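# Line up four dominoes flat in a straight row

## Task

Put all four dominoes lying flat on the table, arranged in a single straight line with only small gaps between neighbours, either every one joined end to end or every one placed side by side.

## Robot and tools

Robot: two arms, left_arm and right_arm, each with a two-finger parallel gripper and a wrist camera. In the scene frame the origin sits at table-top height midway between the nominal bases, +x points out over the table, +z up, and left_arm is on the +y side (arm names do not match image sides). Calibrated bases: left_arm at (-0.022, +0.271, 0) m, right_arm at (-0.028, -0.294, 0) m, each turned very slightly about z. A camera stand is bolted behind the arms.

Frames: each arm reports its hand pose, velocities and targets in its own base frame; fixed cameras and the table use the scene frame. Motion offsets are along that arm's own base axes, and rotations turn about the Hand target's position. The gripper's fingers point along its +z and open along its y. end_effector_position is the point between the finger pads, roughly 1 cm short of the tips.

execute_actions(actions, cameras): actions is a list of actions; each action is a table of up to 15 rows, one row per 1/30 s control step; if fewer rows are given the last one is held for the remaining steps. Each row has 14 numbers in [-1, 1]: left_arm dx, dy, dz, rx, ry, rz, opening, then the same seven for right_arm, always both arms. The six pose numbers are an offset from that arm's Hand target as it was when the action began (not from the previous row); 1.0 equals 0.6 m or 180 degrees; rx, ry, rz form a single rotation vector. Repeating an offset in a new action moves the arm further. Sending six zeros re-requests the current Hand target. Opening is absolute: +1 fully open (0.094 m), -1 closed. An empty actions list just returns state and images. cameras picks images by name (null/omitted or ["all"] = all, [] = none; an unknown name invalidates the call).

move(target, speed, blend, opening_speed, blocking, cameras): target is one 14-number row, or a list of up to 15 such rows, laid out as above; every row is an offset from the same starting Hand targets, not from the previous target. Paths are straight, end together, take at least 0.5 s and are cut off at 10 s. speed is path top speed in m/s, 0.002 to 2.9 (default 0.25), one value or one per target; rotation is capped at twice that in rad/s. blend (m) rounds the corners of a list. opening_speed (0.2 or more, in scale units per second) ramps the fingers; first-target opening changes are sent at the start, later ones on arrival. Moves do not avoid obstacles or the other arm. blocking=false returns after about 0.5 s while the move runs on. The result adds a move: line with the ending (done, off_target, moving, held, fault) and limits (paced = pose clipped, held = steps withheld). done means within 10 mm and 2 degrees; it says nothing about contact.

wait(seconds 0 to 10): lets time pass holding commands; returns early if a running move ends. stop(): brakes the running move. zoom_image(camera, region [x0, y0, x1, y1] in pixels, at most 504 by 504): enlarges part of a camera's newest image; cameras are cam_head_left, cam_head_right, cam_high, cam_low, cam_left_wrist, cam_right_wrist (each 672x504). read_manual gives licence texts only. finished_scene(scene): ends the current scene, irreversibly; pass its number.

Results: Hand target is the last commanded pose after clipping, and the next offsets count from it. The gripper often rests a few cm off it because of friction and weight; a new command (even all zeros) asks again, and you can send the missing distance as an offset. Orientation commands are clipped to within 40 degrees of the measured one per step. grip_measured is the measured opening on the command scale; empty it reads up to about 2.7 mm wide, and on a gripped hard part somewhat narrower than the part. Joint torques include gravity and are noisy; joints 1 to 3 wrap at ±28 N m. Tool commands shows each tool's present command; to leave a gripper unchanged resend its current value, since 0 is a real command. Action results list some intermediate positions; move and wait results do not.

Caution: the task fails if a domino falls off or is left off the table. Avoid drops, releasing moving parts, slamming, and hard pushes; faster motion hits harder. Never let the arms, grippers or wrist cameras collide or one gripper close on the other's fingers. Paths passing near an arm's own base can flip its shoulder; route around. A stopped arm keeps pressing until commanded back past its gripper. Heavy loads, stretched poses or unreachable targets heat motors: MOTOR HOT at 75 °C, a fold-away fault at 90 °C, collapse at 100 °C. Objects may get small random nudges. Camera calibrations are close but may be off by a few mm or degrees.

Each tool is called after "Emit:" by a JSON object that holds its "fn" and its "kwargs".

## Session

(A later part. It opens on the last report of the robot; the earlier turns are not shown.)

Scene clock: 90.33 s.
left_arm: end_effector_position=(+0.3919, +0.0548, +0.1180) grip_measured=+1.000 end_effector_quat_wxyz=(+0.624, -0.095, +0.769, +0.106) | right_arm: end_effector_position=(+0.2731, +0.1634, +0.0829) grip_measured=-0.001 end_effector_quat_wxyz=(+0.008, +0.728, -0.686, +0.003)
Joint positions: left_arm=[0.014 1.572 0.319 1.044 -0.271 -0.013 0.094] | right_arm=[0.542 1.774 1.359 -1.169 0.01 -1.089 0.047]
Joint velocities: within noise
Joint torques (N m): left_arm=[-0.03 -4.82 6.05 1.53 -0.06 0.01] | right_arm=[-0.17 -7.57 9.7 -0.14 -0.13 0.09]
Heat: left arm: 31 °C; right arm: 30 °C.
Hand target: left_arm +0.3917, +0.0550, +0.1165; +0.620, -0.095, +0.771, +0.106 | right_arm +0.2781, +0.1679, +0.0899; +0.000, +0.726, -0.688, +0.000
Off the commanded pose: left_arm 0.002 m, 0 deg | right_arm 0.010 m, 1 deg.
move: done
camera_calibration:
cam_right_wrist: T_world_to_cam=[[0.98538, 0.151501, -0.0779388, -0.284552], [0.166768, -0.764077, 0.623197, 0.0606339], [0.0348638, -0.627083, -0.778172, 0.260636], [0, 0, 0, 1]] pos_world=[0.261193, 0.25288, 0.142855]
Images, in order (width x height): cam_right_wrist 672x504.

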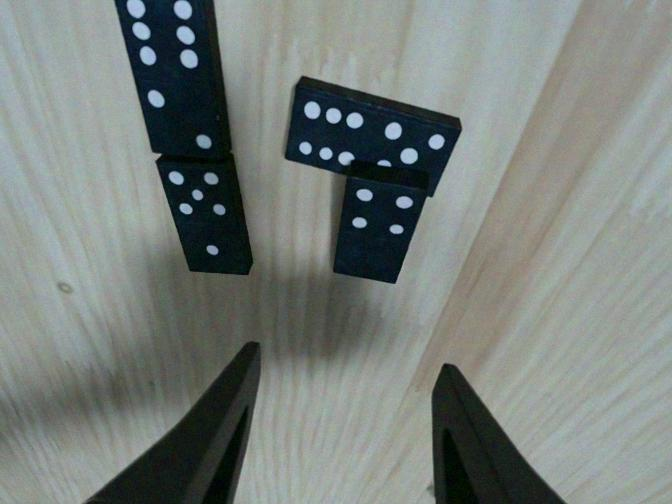

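Emit:
{"fn": "move", "kwargs": {"target": [0,0,0,0,0,0,1,0,-0.005,-0.108,0,0,0,-0.1], "speed": 0.15, "opening_speed": 2, "cameras": ["cam_right_wrist"]}}

Scene clock: 97.83 s.
left_arm: end_effector_position=(+0.3919, +0.0548, +0.1180) grip_measured=+1.000 end_effector_quat_wxyz=(+0.624, -0.095, +0.769, +0.106) | right_arm: end_effector_position=(+0.2803, +0.1658, +0.0306) grip_measured=-0.099 end_effector_quat_wxyz=(-0.003, +0.727, -0.687, +0.007)
Joint positions: left_arm=[0.014 1.572 0.319 1.044 -0.271 -0.013 0.094] | right_arm=[0.538 1.834 1.219 -0.947 0.013 -1.089 0.042]
Joint velocities: within noise
Joint torques (N m): left_arm=[-0.02 -4.82 6.05 1.53 -0.07 0.01] | right_arm=[-0.42 -7.66 5.16 0.15 -0.14 -0.01]
Heat: left arm: 31 °C; right arm: 30 °C.
Hand target: left_arm +0.3917, +0.0550, +0.1165; +0.620, -0.095, +0.771, +0.106 | right_arm +0.2781, +0.1649, +0.0251; +0.000, +0.726, -0.688, +0.000
Off the commanded pose: left_arm 0.002 m, 0 deg | right_arm 0.006 m, 1 deg.
move: done
camera_calibration:
cam_right_wrist: T_world_to_cam=[[0.987264, 0.148771, -0.0563689, -0.296786], [0.151423, -0.770033, 0.619775, 0.0992184], [0.0487985, -0.620417, -0.782753, 0.216371], [0, 0, 0, 1]] pos_world=[0.267423, 0.254795, 0.0911425]
Images, in order (width x height): cam_right_wrist 672x504.

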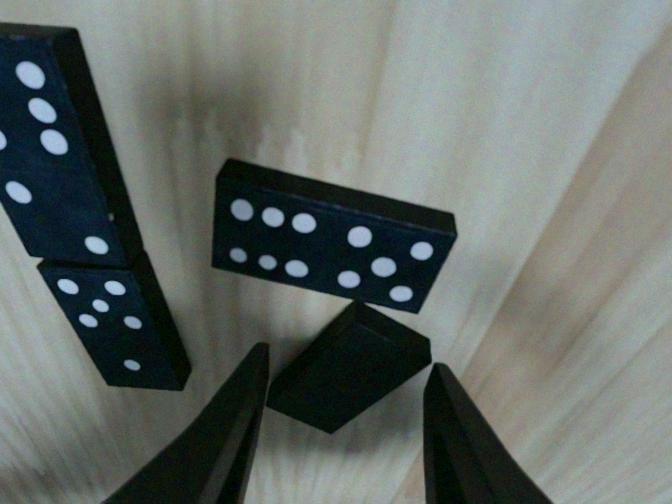

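Emit:
{"fn": "move", "kwargs": {"target": [0,0,0,0,0,0,1,0,0,0.12,0,0,0,-0.1], "cameras": ["cam_right_wrist","cam_low","cam_high"]}}

Emit:
{"fn": "zoom_image", "kwargs": {"camera": "cam_right_wrist", "region": [150, 50, 500, 350]}}

Emit:
{"fn": "zoom_image", "kwargs": {"camera": "cam_low", "region": [290, 170, 450, 260]}}

Scene clock: 102.10 s.
left_arm: end_effector_position=(+0.3919, +0.0548, +0.1180) grip_measured=+1.000 end_effector_quat_wxyz=(+0.624, -0.095, +0.769, +0.106) | right_arm: end_effector_position=(+0.2741, +0.1621, +0.0846) grip_measured=-0.099 end_effector_quat_wxyz=(+0.016, +0.727, -0.687, +0.002)
Joint positions: left_arm=[0.014 1.572 0.319 1.044 -0.271 -0.013 0.094] | right_arm=[0.538 1.789 1.384 -1.195 0.013 -1.089 0.042]
Joint velocities: within noise
Joint torques (N m): left_arm=[-0.02 -4.81 6.05 1.53 -0.07 0.01] | right_arm=[-0.68 -9.57 9.02 -0.17 -0.11 -0.03]
Heat: left arm: 31 °C; right arm: 30 °C.
Hand target: left_arm +0.3917, +0.0550, +0.1165; +0.620, -0.095, +0.771, +0.106 | right_arm +0.2780, +0.1648, +0.0970; +0.000, +0.726, -0.688, +0.000
Off the commanded pose: left_arm 0.002 m, 0 deg | right_arm 0.013 m, 2 deg.
move: off_target (right_arm)
camera_calibration:
cam_right_wrist: T_world_to_cam=[[0.984811, 0.14727, -0.0919759, -0.283186], [0.172099, -0.757692, 0.629511, 0.0553144], [0.0230186, -0.635778, -0.771528, 0.26525], [0, 0, 0, 1]] pos_world=[0.263259, 0.252256, 0.143781]
Images, in order (width x height): cam_high 672x504, cam_low 672x504, cam_right_wrist 672x504.

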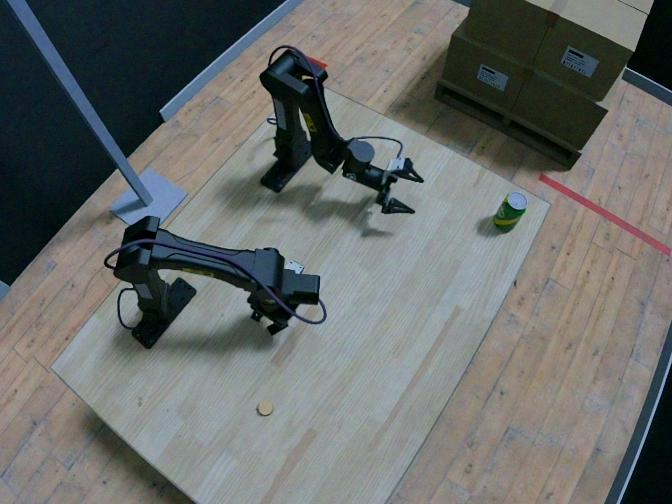

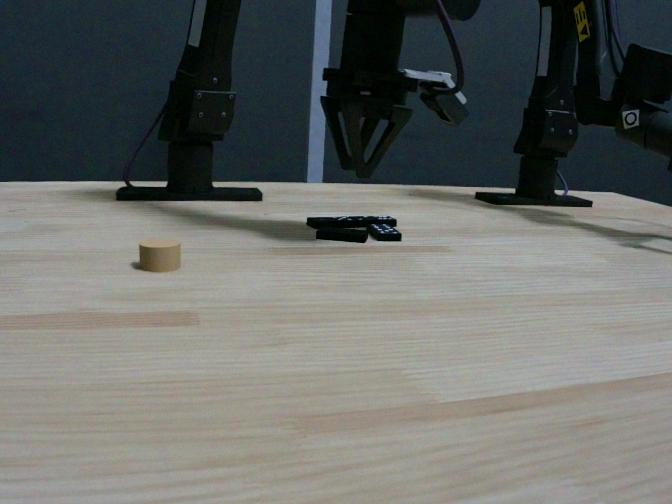

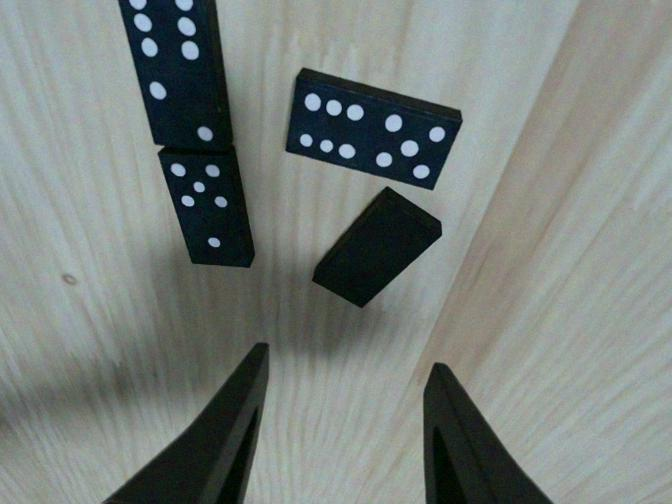

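Scaled by 1.440 from the camera's 672x504 image, which has a finer 960x720 frame.

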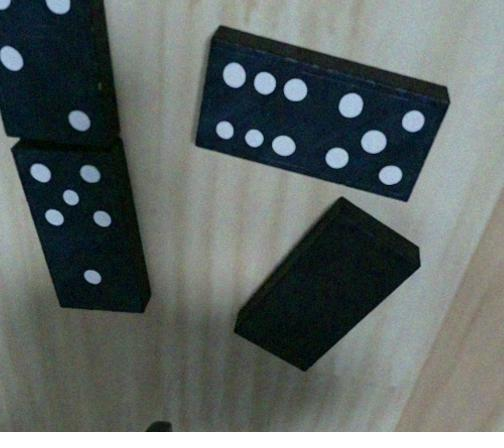

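Scaled by 3.150 from the camera's 672x504 image, which has a finer 960x720 frame.

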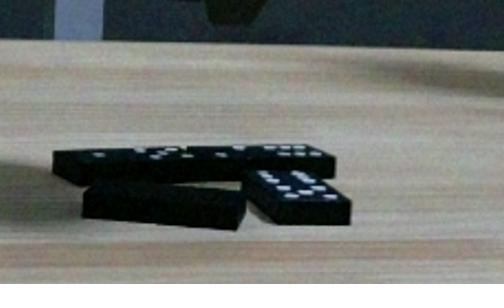

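Emit:
{"fn": "move", "kwargs": {"target": [[0,0,0,0,0,0,1,0.01,-0.0197,-0.0,0,0,-0.152,-0.05],[0,0,0,0,0,0,1,0.007,-0.0217,-0.11,0,0,-0.152,-0.05]], "speed": [0.25,0.15], "cameras": ["cam_right_wrist"]}}

Scene clock: 109.93 s.
left_arm: end_effector_position=(+0.3919, +0.0548, +0.1180) grip_measured=+1.000 end_effector_quat_wxyz=(+0.624, -0.095, +0.769, +0.106) | right_arm: end_effector_position=(+0.2819, +0.1513, +0.0336) grip_measured=-0.051 end_effector_quat_wxyz=(-0.003, -0.548, +0.836, -0.005)
Joint positions: left_arm=[0.014 1.572 0.319 1.044 -0.271 -0.013 0.094] | right_arm=[0.495 1.823 1.217 -0.97 0.011 -0.665 0.045]
Joint velocities: within noise
Joint torques (N m): left_arm=[-0.03 -4.82 6.05 1.53 -0.07 0] | right_arm=[-0.46 -7.99 5.7 0.19 -0.11 0.1]
Heat: left arm: 31 °C; right arm: 31 °C.
Hand target: left_arm +0.3917, +0.0550, +0.1165; +0.620, -0.095, +0.771, +0.106 | right_arm +0.2822, +0.1518, +0.0309; +0.000, -0.543, +0.840, +0.000
Off the commanded pose: left_arm 0.002 m, 0 deg | right_arm 0.003 m, 1 deg.
move: done
camera_calibration:
cam_right_wrist: T_world_to_cam=[[0.947846, -0.311938, -0.065445, -0.214878], [-0.205897, -0.755993, 0.621355, 0.184477], [-0.2433, -0.575474, -0.780791, 0.285142], [0, 0, 0, 1]] pos_world=[0.311029, 0.236526, 0.0939482]
Images, in order (width x height): cam_right_wrist 672x504.

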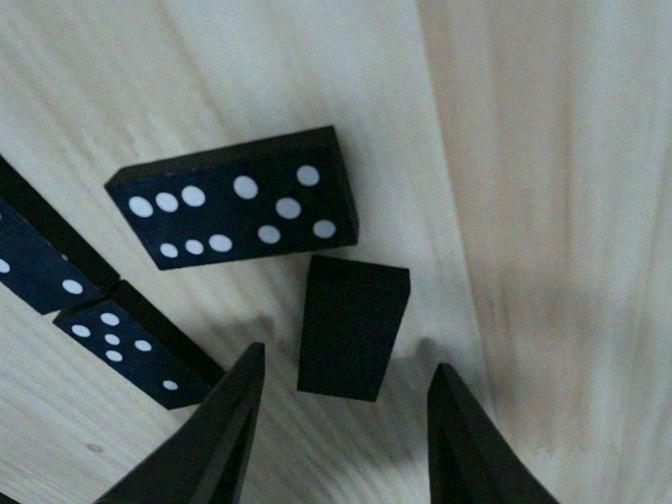

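Emit:
{"fn": "move", "kwargs": {"target": [[0,0,0,0,0,0,1,0.001,0,-0.022,0,0,0,-0.05],[0,0,0,0,0,0,1,0.001,0,-0.022,0,0,0,-0.75],[0,0,0,0,0,0,1,0.001,0,0.09,0,0,0,-0.75],[0,0,0,0,0,0,1,-0.1353,0.187,0.09,0,0,0.183,-0.75],[0,0,0,0,0,0,1,-0.1353,0.187,0,0,0,0.183,-0.75]], "speed": [0.1,0.1,0.2,0.35,0.15], "opening_speed": 1, "cameras": ["cam_right_wrist","cam_low","cam_head_left"]}}

Emit:
{"fn": "zoom_image", "kwargs": {"camera": "cam_right_wrist", "region": [230, 280, 480, 504]}}

Emit:
{"fn": "zoom_image", "kwargs": {"camera": "cam_low", "region": [290, 170, 450, 260]}}

Emit:
{"fn": "zoom_image", "kwargs": {"camera": "cam_head_left", "region": [350, 210, 450, 300]}}

Scene clock: 120.07 s.
left_arm: end_effector_position=(+0.3919, +0.0548, +0.1180) grip_measured=+1.000 end_effector_quat_wxyz=(+0.624, -0.095, +0.769, +0.106) | right_arm: end_effector_position=(+0.2003, +0.2631, +0.0324) grip_measured=-0.515 end_effector_quat_wxyz=(+0.004, +0.756, -0.655, +0.004)
Joint positions: left_arm=[0.014 1.572 0.319 1.044 -0.271 -0.013 0.094] | right_arm=[0.921 1.865 1.267 -0.981 0.007 -0.794 0.023]
Joint velocities: within noise
Joint torques (N m): left_arm=[-0.03 -4.82 6.05 1.53 -0.06 0] | right_arm=[-0.2 -8.83 5.85 0.16 -0.06 -0.05]
Heat: left arm: 32 °C; right arm: 30 °C.
Hand target: left_arm +0.3917, +0.0550, +0.1165; +0.620, -0.095, +0.771, +0.106 | right_arm +0.2010, +0.2641, +0.0310; +0.000, +0.758, -0.652, +0.000
Off the commanded pose: left_arm 0.002 m, 0 deg | right_arm 0.002 m, 1 deg.
move: done
camera_calibration:
cam_right_wrist: T_world_to_cam=[[0.969691, 0.233608, -0.071606, -0.250537], [0.226664, -0.750635, 0.620621, 0.165004], [0.0912319, -0.618041, -0.780834, 0.272901], [0, 0, 0, 1]] pos_world=[0.180645, 0.351049, 0.0927454]
Images, in order (width x height): cam_head_left 672x504, cam_low 672x504, cam_right_wrist 672x504.

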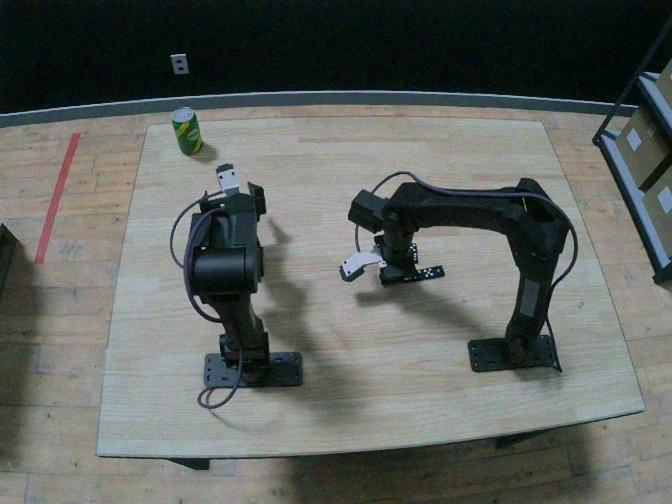

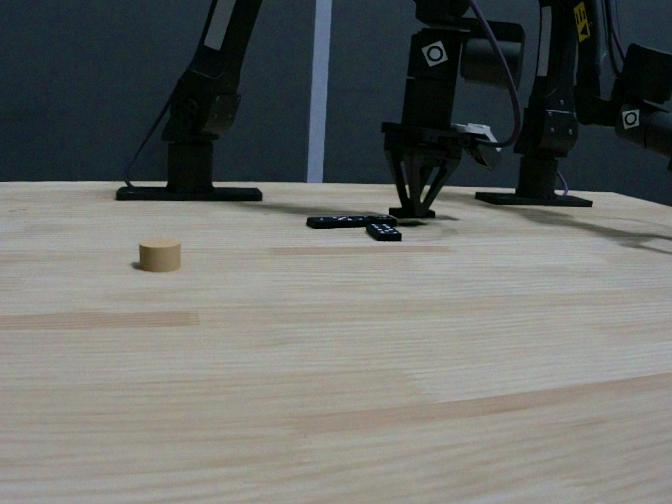

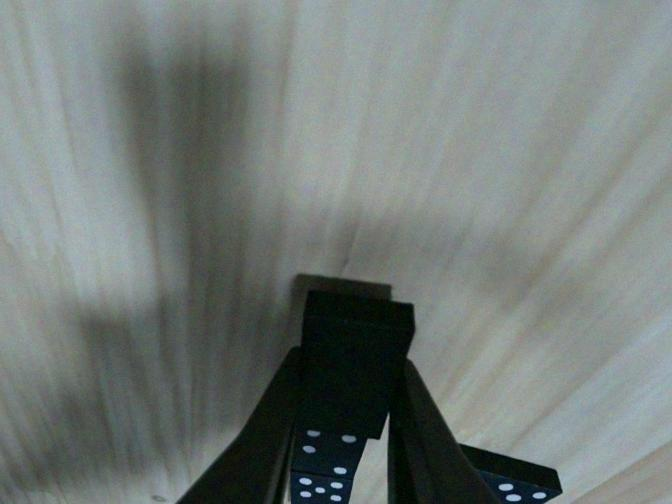

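Scaled by 2.016 from the camera's 672x504 image, which has a finer 960x720 frame.

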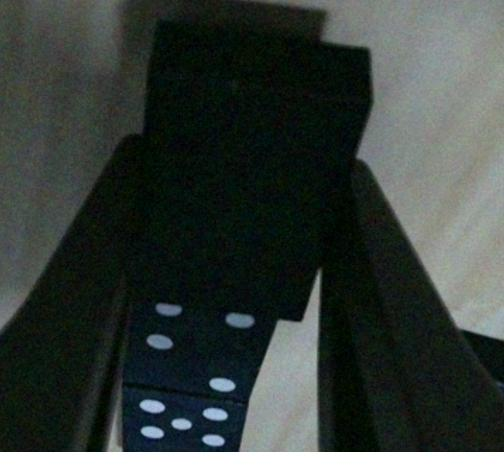

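Scaled by 3.150 from the camera's 672x504 image, which has a finer 960x720 frame.

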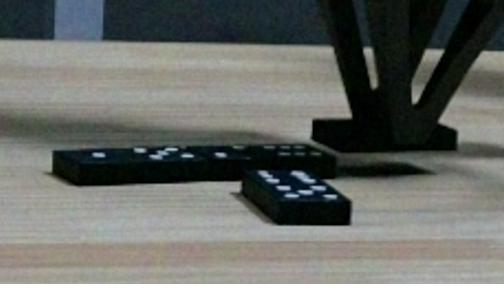

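Scaled by 5.040 from the camera's 672x504 image, which has a finer 960x720 frame.

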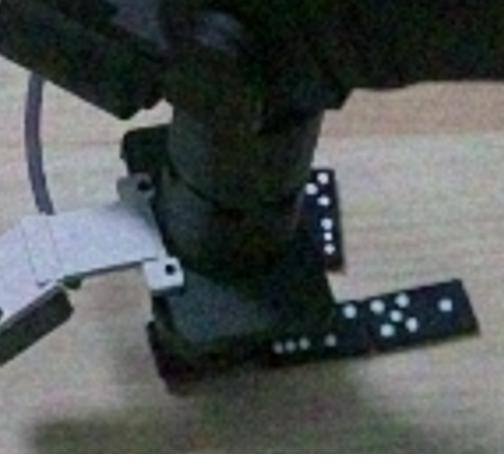

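Emit:
{"fn": "move", "kwargs": {"target": [[0,0,0,0,0,0,1,-0.006,0.0065,0,0,0,0,-0.75],[0,0,0,0,0,0,1,-0.006,0.0065,-0.022,0,0,0,-0.75]], "speed": 0.1, "cameras": ["cam_right_wrist","cam_low"]}}

Emit:
{"fn": "zoom_image", "kwargs": {"camera": "cam_right_wrist", "region": [230, 280, 480, 504]}}

Emit:
{"fn": "zoom_image", "kwargs": {"camera": "cam_low", "region": [290, 170, 450, 260]}}

Scene clock: 132.57 s.
left_arm: end_effector_position=(+0.3919, +0.0548, +0.1180) grip_measured=+1.000 end_effector_quat_wxyz=(+0.624, -0.095, +0.769, +0.106) | right_arm: end_effector_position=(+0.1993, +0.2660, +0.0228) grip_measured=-0.515 end_effector_quat_wxyz=(+0.001, +0.759, -0.652, +0.003)
Joint positions: left_arm=[0.014 1.572 0.319 1.044 -0.271 -0.013 0.094] | right_arm=[0.928 1.879 1.245 -0.939 0.007 -0.794 0.023]
Joint velocities: within noise
Joint torques (N m): left_arm=[-0.03 -4.82 6.04 1.53 -0.07 0.01] | right_arm=[0.44 -7.99 5.37 0.2 -0.08 0.05]
Heat: left arm: 32 °C; right arm: 30 °C.
Hand target: left_arm +0.3917, +0.0550, +0.1165; +0.620, -0.095, +0.771, +0.106 | right_arm +0.1975, +0.2681, +0.0178; +0.000, +0.758, -0.652, +0.000
Off the commanded pose: left_arm 0.002 m, 0 deg | right_arm 0.006 m, 0 deg.
move: done
camera_calibration:
cam_right_wrist: T_world_to_cam=[[0.968023, 0.241674, -0.0672689, -0.252862], [0.230593, -0.751631, 0.617963, 0.172829], [0.0987841, -0.613714, -0.783324, 0.264702], [0, 0, 0, 1]] pos_world=[0.178774, 0.353465, 0.0835353]
Images, in order (width x height): cam_low 672x504, cam_right_wrist 672x504.

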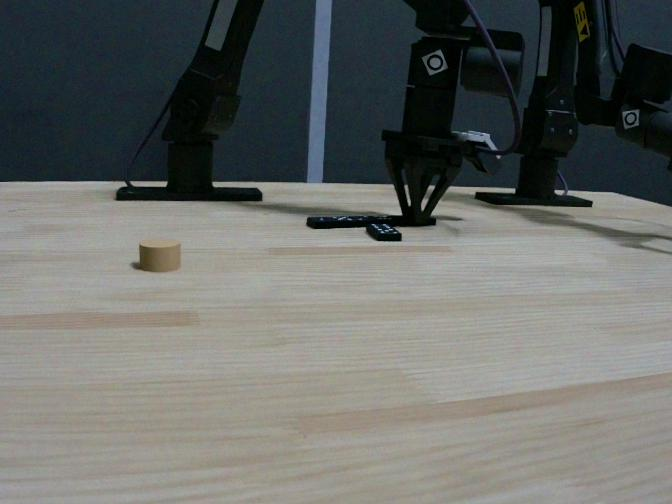

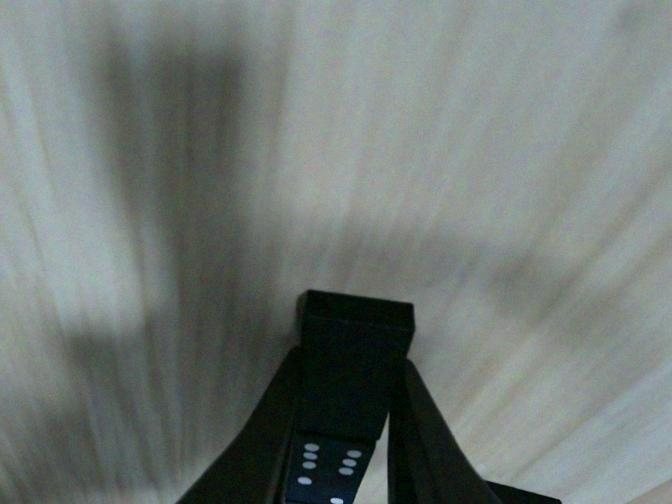

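Scaled by 2.016 from the camera's 672x504 image, which has a finer 960x720 frame.

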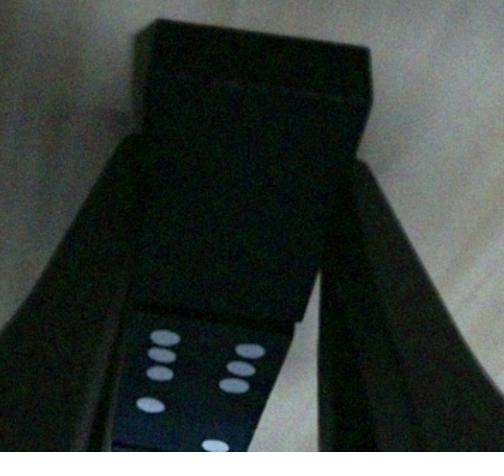

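Scaled by 3.150 from the camera's 672x504 image, which has a finer 960x720 frame.

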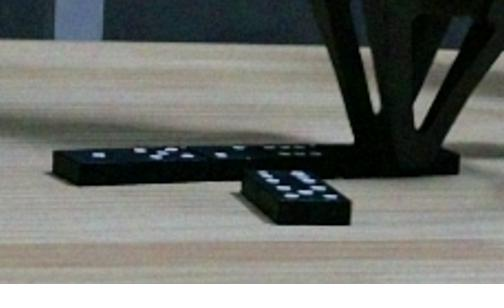

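Emit:
{"fn": "move", "kwargs": {"target": [[0,0,0,0,0,0,1,0,0,0.002,0,0,0,-0.4],[0,0,0,0,0,0,1,0,0,0.002,0,0,0,-0.15],[0,0,0,0,0,0,1,0,0,0.12,0,0,0,-0.15],[0,0,0,0,0,0,1,0.1275,-0.11,0.12,0,0,-0.578,-0.05]], "speed": [0.1,0.1,0.2,0.5], "opening_speed": 1, "cameras": ["cam_right_wrist","cam_low"]}}

Scene clock: 144.83 s.
left_arm: end_effector_position=(+0.3919, +0.0548, +0.1180) grip_measured=+1.000 end_effector_quat_wxyz=(+0.624, -0.095, +0.769, +0.106) | right_arm: end_effector_position=(+0.2677, +0.1987, +0.0833) grip_measured=-0.051 end_effector_quat_wxyz=(-0.007, +0.041, +0.999, -0.003)
Joint positions: left_arm=[0.014 1.572 0.319 1.044 -0.271 -0.013 0.094] | right_arm=[0.634 1.832 1.434 -1.187 -0.004 0.715 0.045]
Joint velocities: within noise
Joint torques (N m): left_arm=[-0.02 -4.81 6.05 1.53 -0.07 0] | right_arm=[-0.16 -7.95 9.68 -0.15 0.04 0.13]
Heat: left arm: 32 °C; right arm: 30 °C.
Hand target: left_arm +0.3917, +0.0550, +0.1165; +0.620, -0.095, +0.771, +0.106 | right_arm +0.2740, +0.2020, +0.0898; +0.000, +0.047, +0.999, +0.000
Off the commanded pose: left_arm 0.002 m, 0 deg | right_arm 0.010 m, 1 deg.
move: done
camera_calibration:
cam_right_wrist: T_world_to_cam=[[0.0108461, -0.997884, -0.064112, 0.20358], [-0.779607, -0.0485889, 0.624382, 0.199246], [-0.626176, 0.04321, -0.778484, 0.327063], [0, 0, 0, 1]] pos_world=[0.357924, 0.198698, 0.14326]
Images, in order (width x height): cam_low 672x504, cam_right_wrist 672x504.

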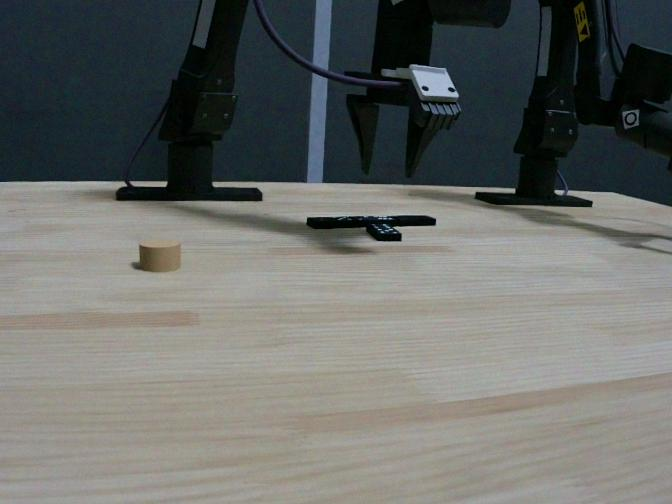

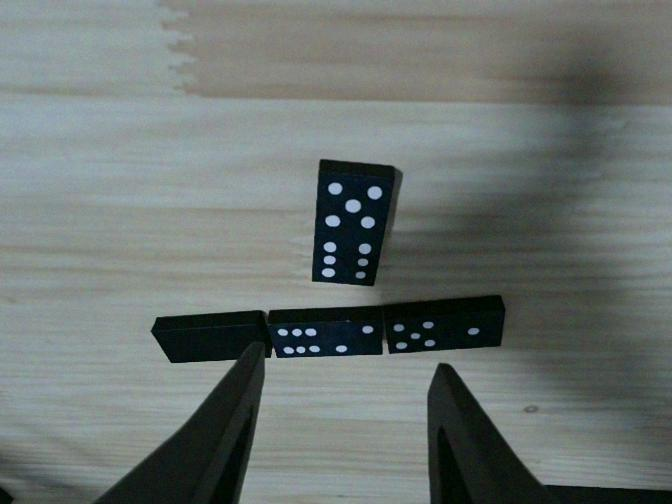

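Emit:
{"fn": "move", "kwargs": {"target": [[0,0,0,0,0,0,1,-0.005,-0.0095,-0.12,0,0,0,-0.05],[0,0,0,0,0,0,1,-0.005,-0.0095,-0.12,0,0,0,-0.75],[0,0,0,0,0,0,1,-0.005,-0.0095,0,0,0,0,-0.75],[0,0,0,0,0,0,1,-0.0767,-0.1627,0,0,0,0.578,-0.75],[0,0,0,0,0,0,1,-0.0767,-0.1627,-0.0963,0,0,0.578,-0.75]], "speed": [0.12,0.1,0.2,0.5,0.15], "opening_speed": 1, "cameras": ["cam_right_wrist","cam_low"]}}

Emit:
{"fn": "zoom_image", "kwargs": {"camera": "cam_low", "region": [250, 170, 410, 260]}}

Scene clock: 156.03 s.
left_arm: end_effector_position=(+0.3919, +0.0548, +0.1180) grip_measured=+1.000 end_effector_quat_wxyz=(+0.624, -0.095, +0.769, +0.106) | right_arm: end_effector_position=(+0.2294, +0.1034, +0.0350) grip_measured=-0.507 end_effector_quat_wxyz=(+0.002, +0.756, -0.655, +0.007)
Joint positions: left_arm=[0.014 1.572 0.319 1.044 -0.271 -0.013 0.094] | right_arm=[0.43 1.565 0.93 -0.934 0.015 -1.284 0.023]
Joint velocities: within noise
Joint torques (N m): left_arm=[-0.03 -4.82 6.05 1.53 -0.06 0.01] | right_arm=[-0.4 -5.33 5.42 0.1 -0.18 -0.1]
Heat: left arm: 33 °C; right arm: 31 °C.
Hand target: left_arm +0.3917, +0.0550, +0.1165; +0.620, -0.095, +0.771, +0.106 | right_arm +0.2280, +0.1043, +0.0321; +0.000, +0.758, -0.652, +0.000
Off the commanded pose: left_arm 0.002 m, 0 deg | right_arm 0.003 m, 1 deg.
move: done
camera_calibration:
cam_right_wrist: T_world_to_cam=[[0.970271, 0.233053, -0.0652758, -0.241545], [0.221912, -0.749041, 0.624253, 0.0375991], [0.0965899, -0.62018, -0.77849, 0.17251], [0, 0, 0, 1]] pos_world=[0.209358, 0.191444, 0.0950592]
Images, in order (width x height): cam_low 672x504, cam_right_wrist 672x504.

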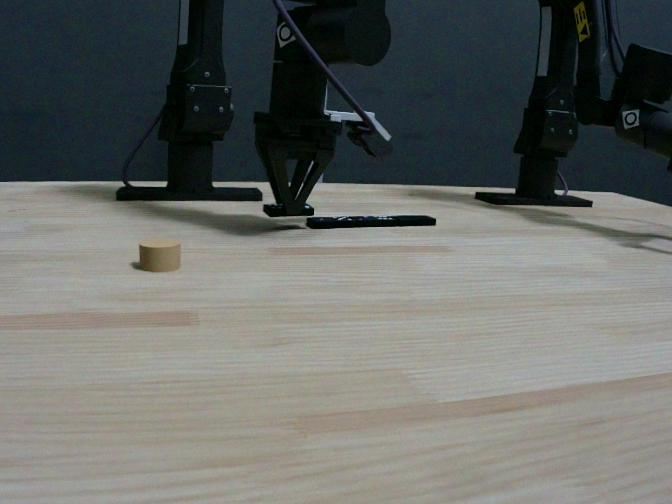

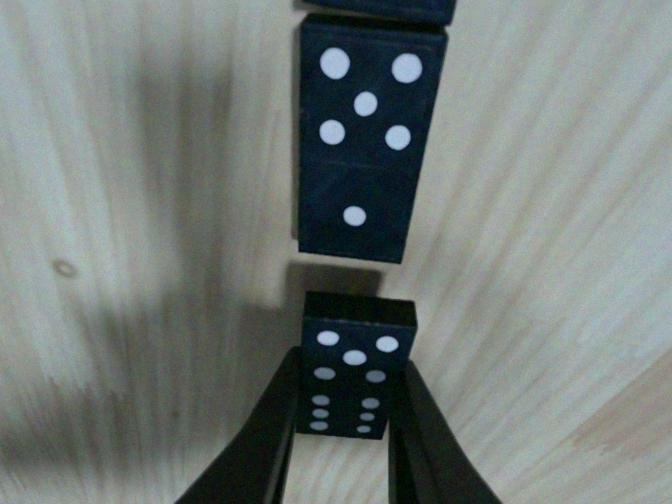

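Scaled by 3.150 from the camera's 672x504 image, which has a finer 960x720 frame.

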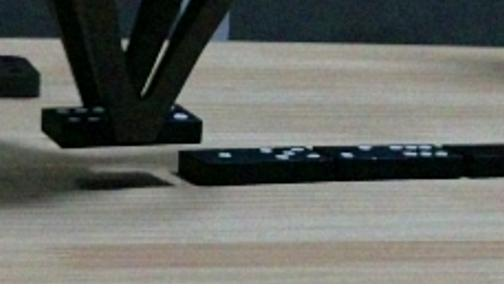

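Emit:
{"fn": "move", "kwargs": {"target": [[0,0,0,0,0,0,1,-0.0083,-0.002,0,0,0,0,-0.75],[0,0,0,0,0,0,1,-0.0083,-0.002,-0.0245,0,0,0,-0.75]], "speed": 0.1, "cameras": ["cam_right_wrist","cam_low"]}}

Emit:
{"fn": "zoom_image", "kwargs": {"camera": "cam_low", "region": [250, 170, 410, 260]}}

Scene clock: 159.27 s.
left_arm: end_effector_position=(+0.3919, +0.0548, +0.1180) grip_measured=+1.000 end_effector_quat_wxyz=(+0.624, -0.095, +0.769, +0.106) | right_arm: end_effector_position=(+0.2260, +0.1019, +0.0215) grip_measured=-0.507 end_effector_quat_wxyz=(+0.000, +0.756, -0.655, +0.008)
Joint positions: left_arm=[0.014 1.572 0.319 1.044 -0.271 -0.013 0.094] | right_arm=[0.43 1.569 0.875 -0.87 0.015 -1.284 0.023]
Joint velocities: within noise
Joint torques (N m): left_arm=[-0.03 -4.82 6.05 1.53 -0.07 0] | right_arm=[-0.14 -5.01 5.26 0.12 -0.16 -0.07]
Heat: left arm: 33 °C; right arm: 30 °C.
Hand target: left_arm +0.3917, +0.0550, +0.1165; +0.620, -0.095, +0.771, +0.106 | right_arm +0.2230, +0.1032, +0.0174; +0.000, +0.758, -0.652, +0.000
Off the commanded pose: left_arm 0.002 m, 0 deg | right_arm 0.005 m, 1 deg.
move: done
camera_calibration:
cam_right_wrist: T_world_to_cam=[[0.970567, 0.233212, -0.0601028, -0.238958], [0.218975, -0.750674, 0.623329, 0.0465051], [0.10025, -0.618143, -0.779647, 0.160336], [0, 0, 0, 1]] pos_world=[0.205667, 0.189749, 0.0816558]
Images, in order (width x height): cam_low 672x504, cam_right_wrist 672x504.

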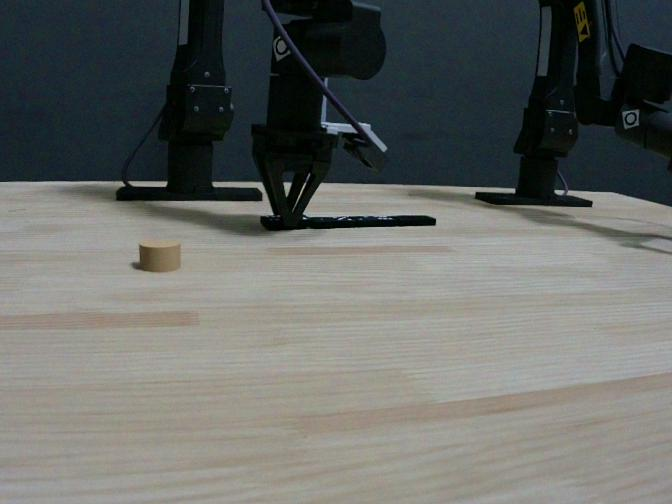

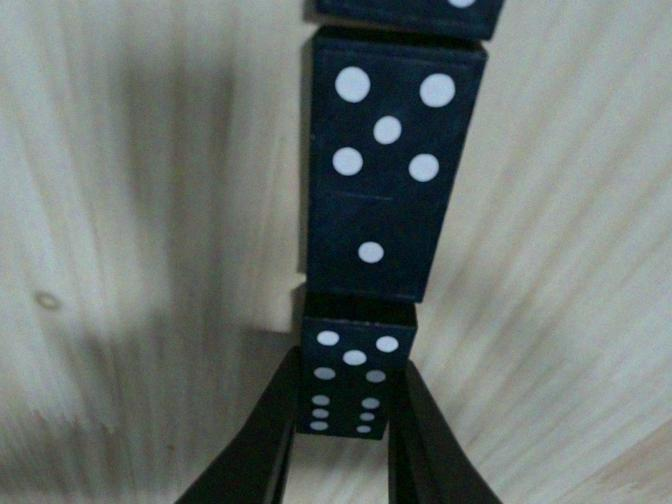

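Scaled by 3.150 from the camera's 672x504 image, which has a finer 960x720 frame.

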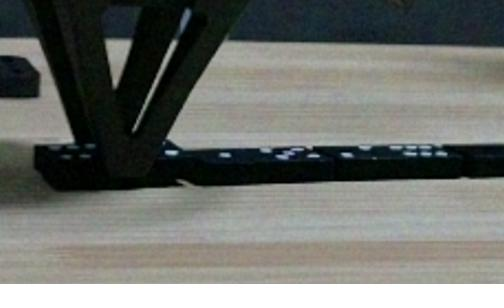

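Emit:
{"fn": "move", "kwargs": {"target": [0,0,0,0,0,0,1,0.001,0.0105,-0.002,0,0,0,-0.75], "speed": 0.05, "cameras": ["cam_right_wrist","cam_low"]}}

Emit:
{"fn": "zoom_image", "kwargs": {"camera": "cam_low", "region": [250, 170, 450, 260]}}

Scene clock: 162.13 s.
left_arm: end_effector_position=(+0.3919, +0.0548, +0.1180) grip_measured=+1.000 end_effector_quat_wxyz=(+0.624, -0.095, +0.769, +0.106) | right_arm: end_effector_position=(+0.2244, +0.1050, +0.0193) grip_measured=-0.507 end_effector_quat_wxyz=(+0.003, +0.758, -0.652, +0.007)
Joint positions: left_arm=[0.014 1.572 0.319 1.044 -0.271 -0.013 0.094] | right_arm=[0.445 1.579 0.875 -0.867 0.015 -1.277 0.023]
Joint velocities: within noise
Joint torques (N m): left_arm=[-0.03 -4.82 6.05 1.53 -0.07 0.01] | right_arm=[0.66 -4.66 5.91 0.16 -0.13 0.06]
Heat: left arm: 33 °C; right arm: 30 °C.
Hand target: left_arm +0.3917, +0.0550, +0.1165; +0.620, -0.095, +0.771, +0.106 | right_arm +0.2236, +0.1094, +0.0162; +0.000, +0.758, -0.652, +0.000
Off the commanded pose: left_arm 0.002 m, 0 deg | right_arm 0.005 m, 1 deg.
move: done
camera_calibration:
cam_right_wrist: T_world_to_cam=[[0.968412, 0.240381, -0.0662904, -0.238371], [0.22818, -0.747084, 0.624339, 0.0481894], [0.100555, -0.619744, -0.778336, 0.160789], [0, 0, 0, 1]] pos_world=[0.203678, 0.192949, 0.0792596]
Images, in order (width x height): cam_low 672x504, cam_right_wrist 672x504.

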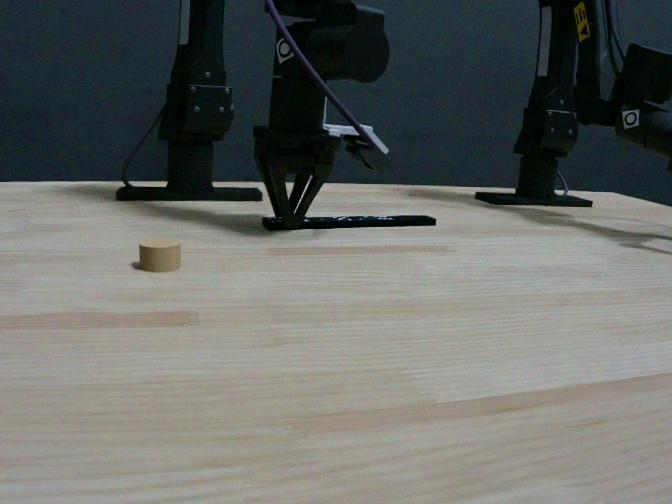

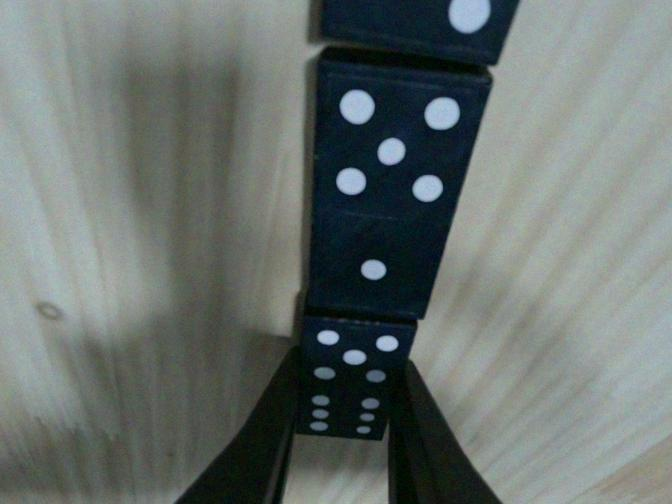

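Scaled by 2.520 from the camera's 672x504 image, which has a finer 960x720 frame.

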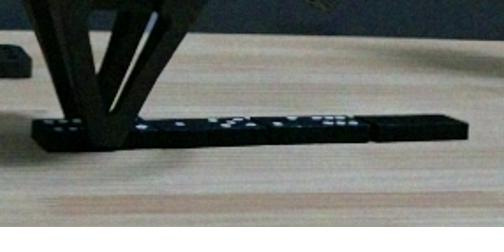

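Emit:
{"fn": "move", "kwargs": {"target": [[0,0,0,0,0,0,1,0,-0.003,0.002,0,0,0,-0.4],[0,0,0,0,0,0,1,0,-0.003,0.002,0,0,0,-0.15],[0,0,0,0,0,0,1,0,-0.003,0.12,0,0,0,-0.15],[0,0,0,0,0,0,1,-0.02,-0.13,0.12,0,0,0,-0.15]], "speed": [0.1,0.1,0.15,0.3], "opening_speed": 1}}

Emit:
{"fn": "zoom_image", "kwargs": {"camera": "cam_head_left", "region": [360, 230, 460, 310]}}

Emit:
{"fn": "zoom_image", "kwargs": {"camera": "cam_high", "region": [220, 250, 320, 350]}}

Emit:
{"fn": "zoom_image", "kwargs": {"camera": "cam_low", "region": [250, 170, 450, 260]}}

Scene clock: 169.63 s.
left_arm: end_effector_position=(+0.3919, +0.0548, +0.1180) grip_measured=+1.000 end_effector_quat_wxyz=(+0.624, -0.095, +0.769, +0.106) | right_arm: end_effector_position=(+0.2196, +0.0311, +0.0876) grip_measured=-0.151 end_effector_quat_wxyz=(+0.000, +0.756, -0.655, +0.010)
Joint positions: left_arm=[0.014 1.572 0.319 1.044 -0.271 -0.013 0.094] | right_arm=[0.148 1.379 0.981 -1.16 0.015 -1.565 0.04]
Joint velocities: within noise
Joint torques (N m): left_arm=[-0.02 -4.82 6.05 1.53 -0.07 0] | right_arm=[-0.58 -5.78 5.61 -0.12 -0.17 -0.11]
Heat: left arm: 33 °C; right arm: 30 °C.
Hand target: left_arm +0.3917, +0.0550, +0.1165; +0.620, -0.095, +0.771, +0.106 | right_arm +0.2115, +0.0314, +0.0881; +0.000, +0.758, -0.652, +0.000
Off the commanded pose: left_arm 0.002 m, 0 deg | right_arm 0.008 m, 1 deg.
move: done
camera_calibration:
cam_left_wrist: T_world_to_cam=[[0.349511, -0.936796, 0.0159481, -0.0859136], [-0.704537, -0.274002, -0.654638, 0.400465], [0.617632, 0.217567, -0.755775, -0.0530799], [0, 0, 0, 1]] pos_world=[0.344954, 0.0407929, 0.223413]
cam_right_wrist: T_world_to_cam=[[0.970818, 0.232583, -0.0584639, -0.212544], [0.217167, -0.749173, 0.625763, -0.0462942], [0.101742, -0.620198, -0.777819, 0.168319], [0, 0, 0, 1]] pos_world=[0.19927, 0.119143, 0.147465]

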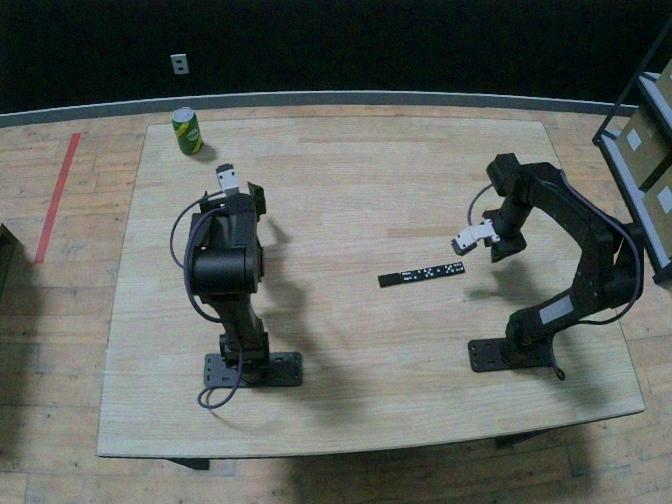

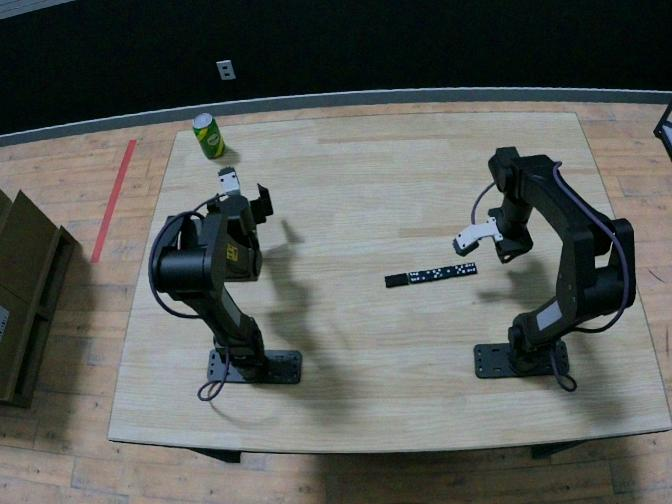

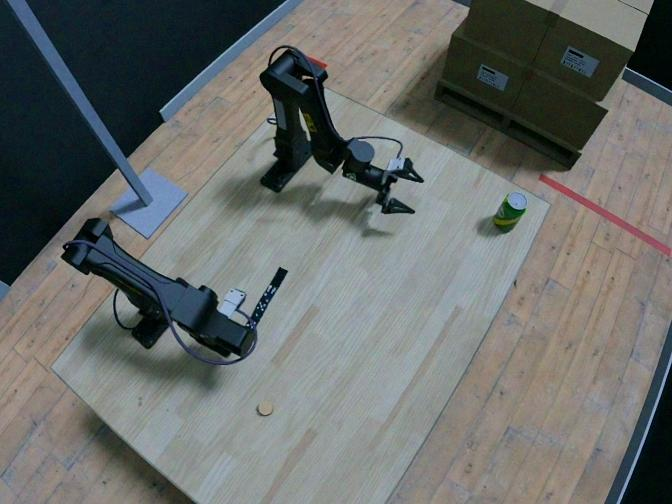

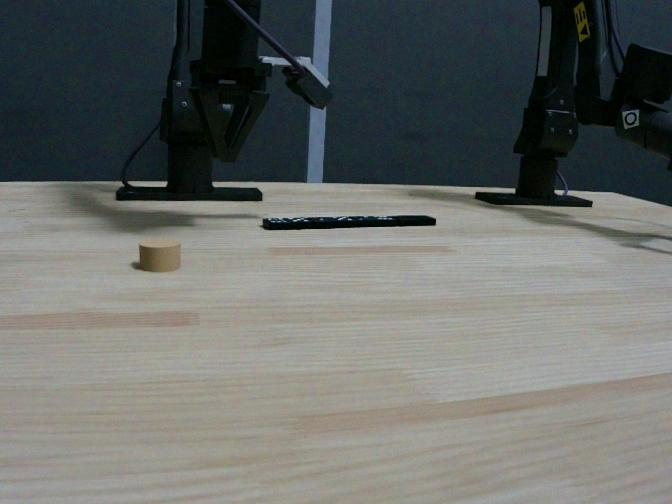

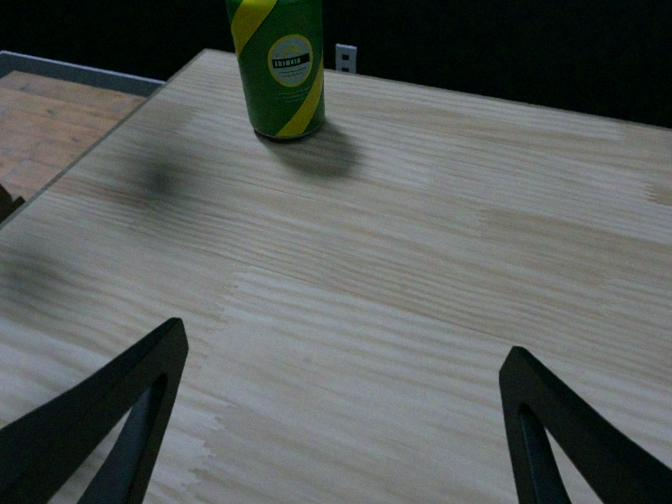

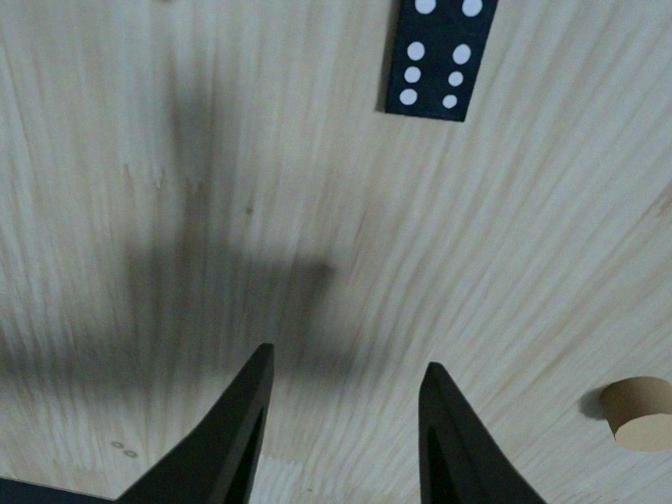

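Scaled by 5.040 from the camera's 672x504 image, which has a finer 960x720 frame.

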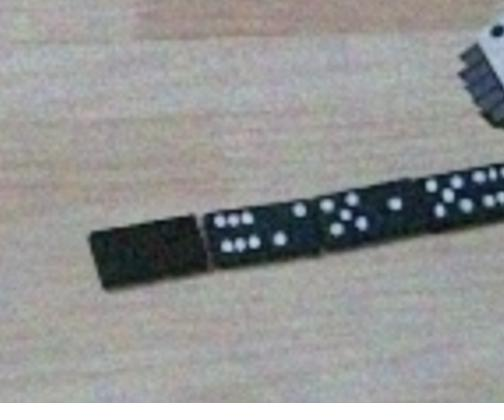

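Scaled by 5.040 from the camera's 672x504 image, which has a finer 960x720 frame.

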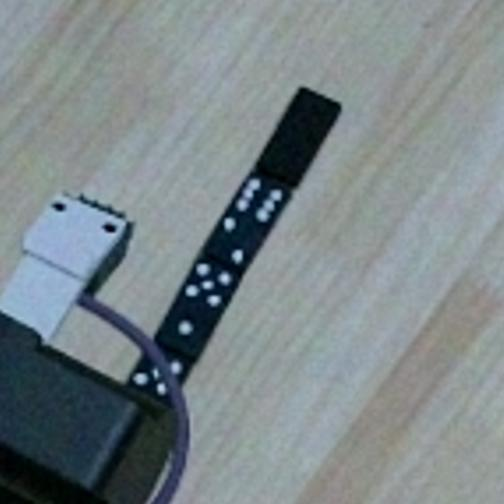

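Scaled by 2.520 from the camera's 672x504 image, which has a finer 960x720 frame.

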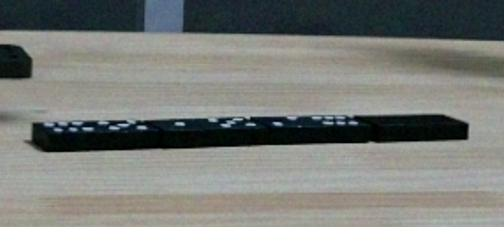

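Emit:
{"fn": "finished_scene", "kwargs": {"scene": 2}}

The scene is finished: the task was done.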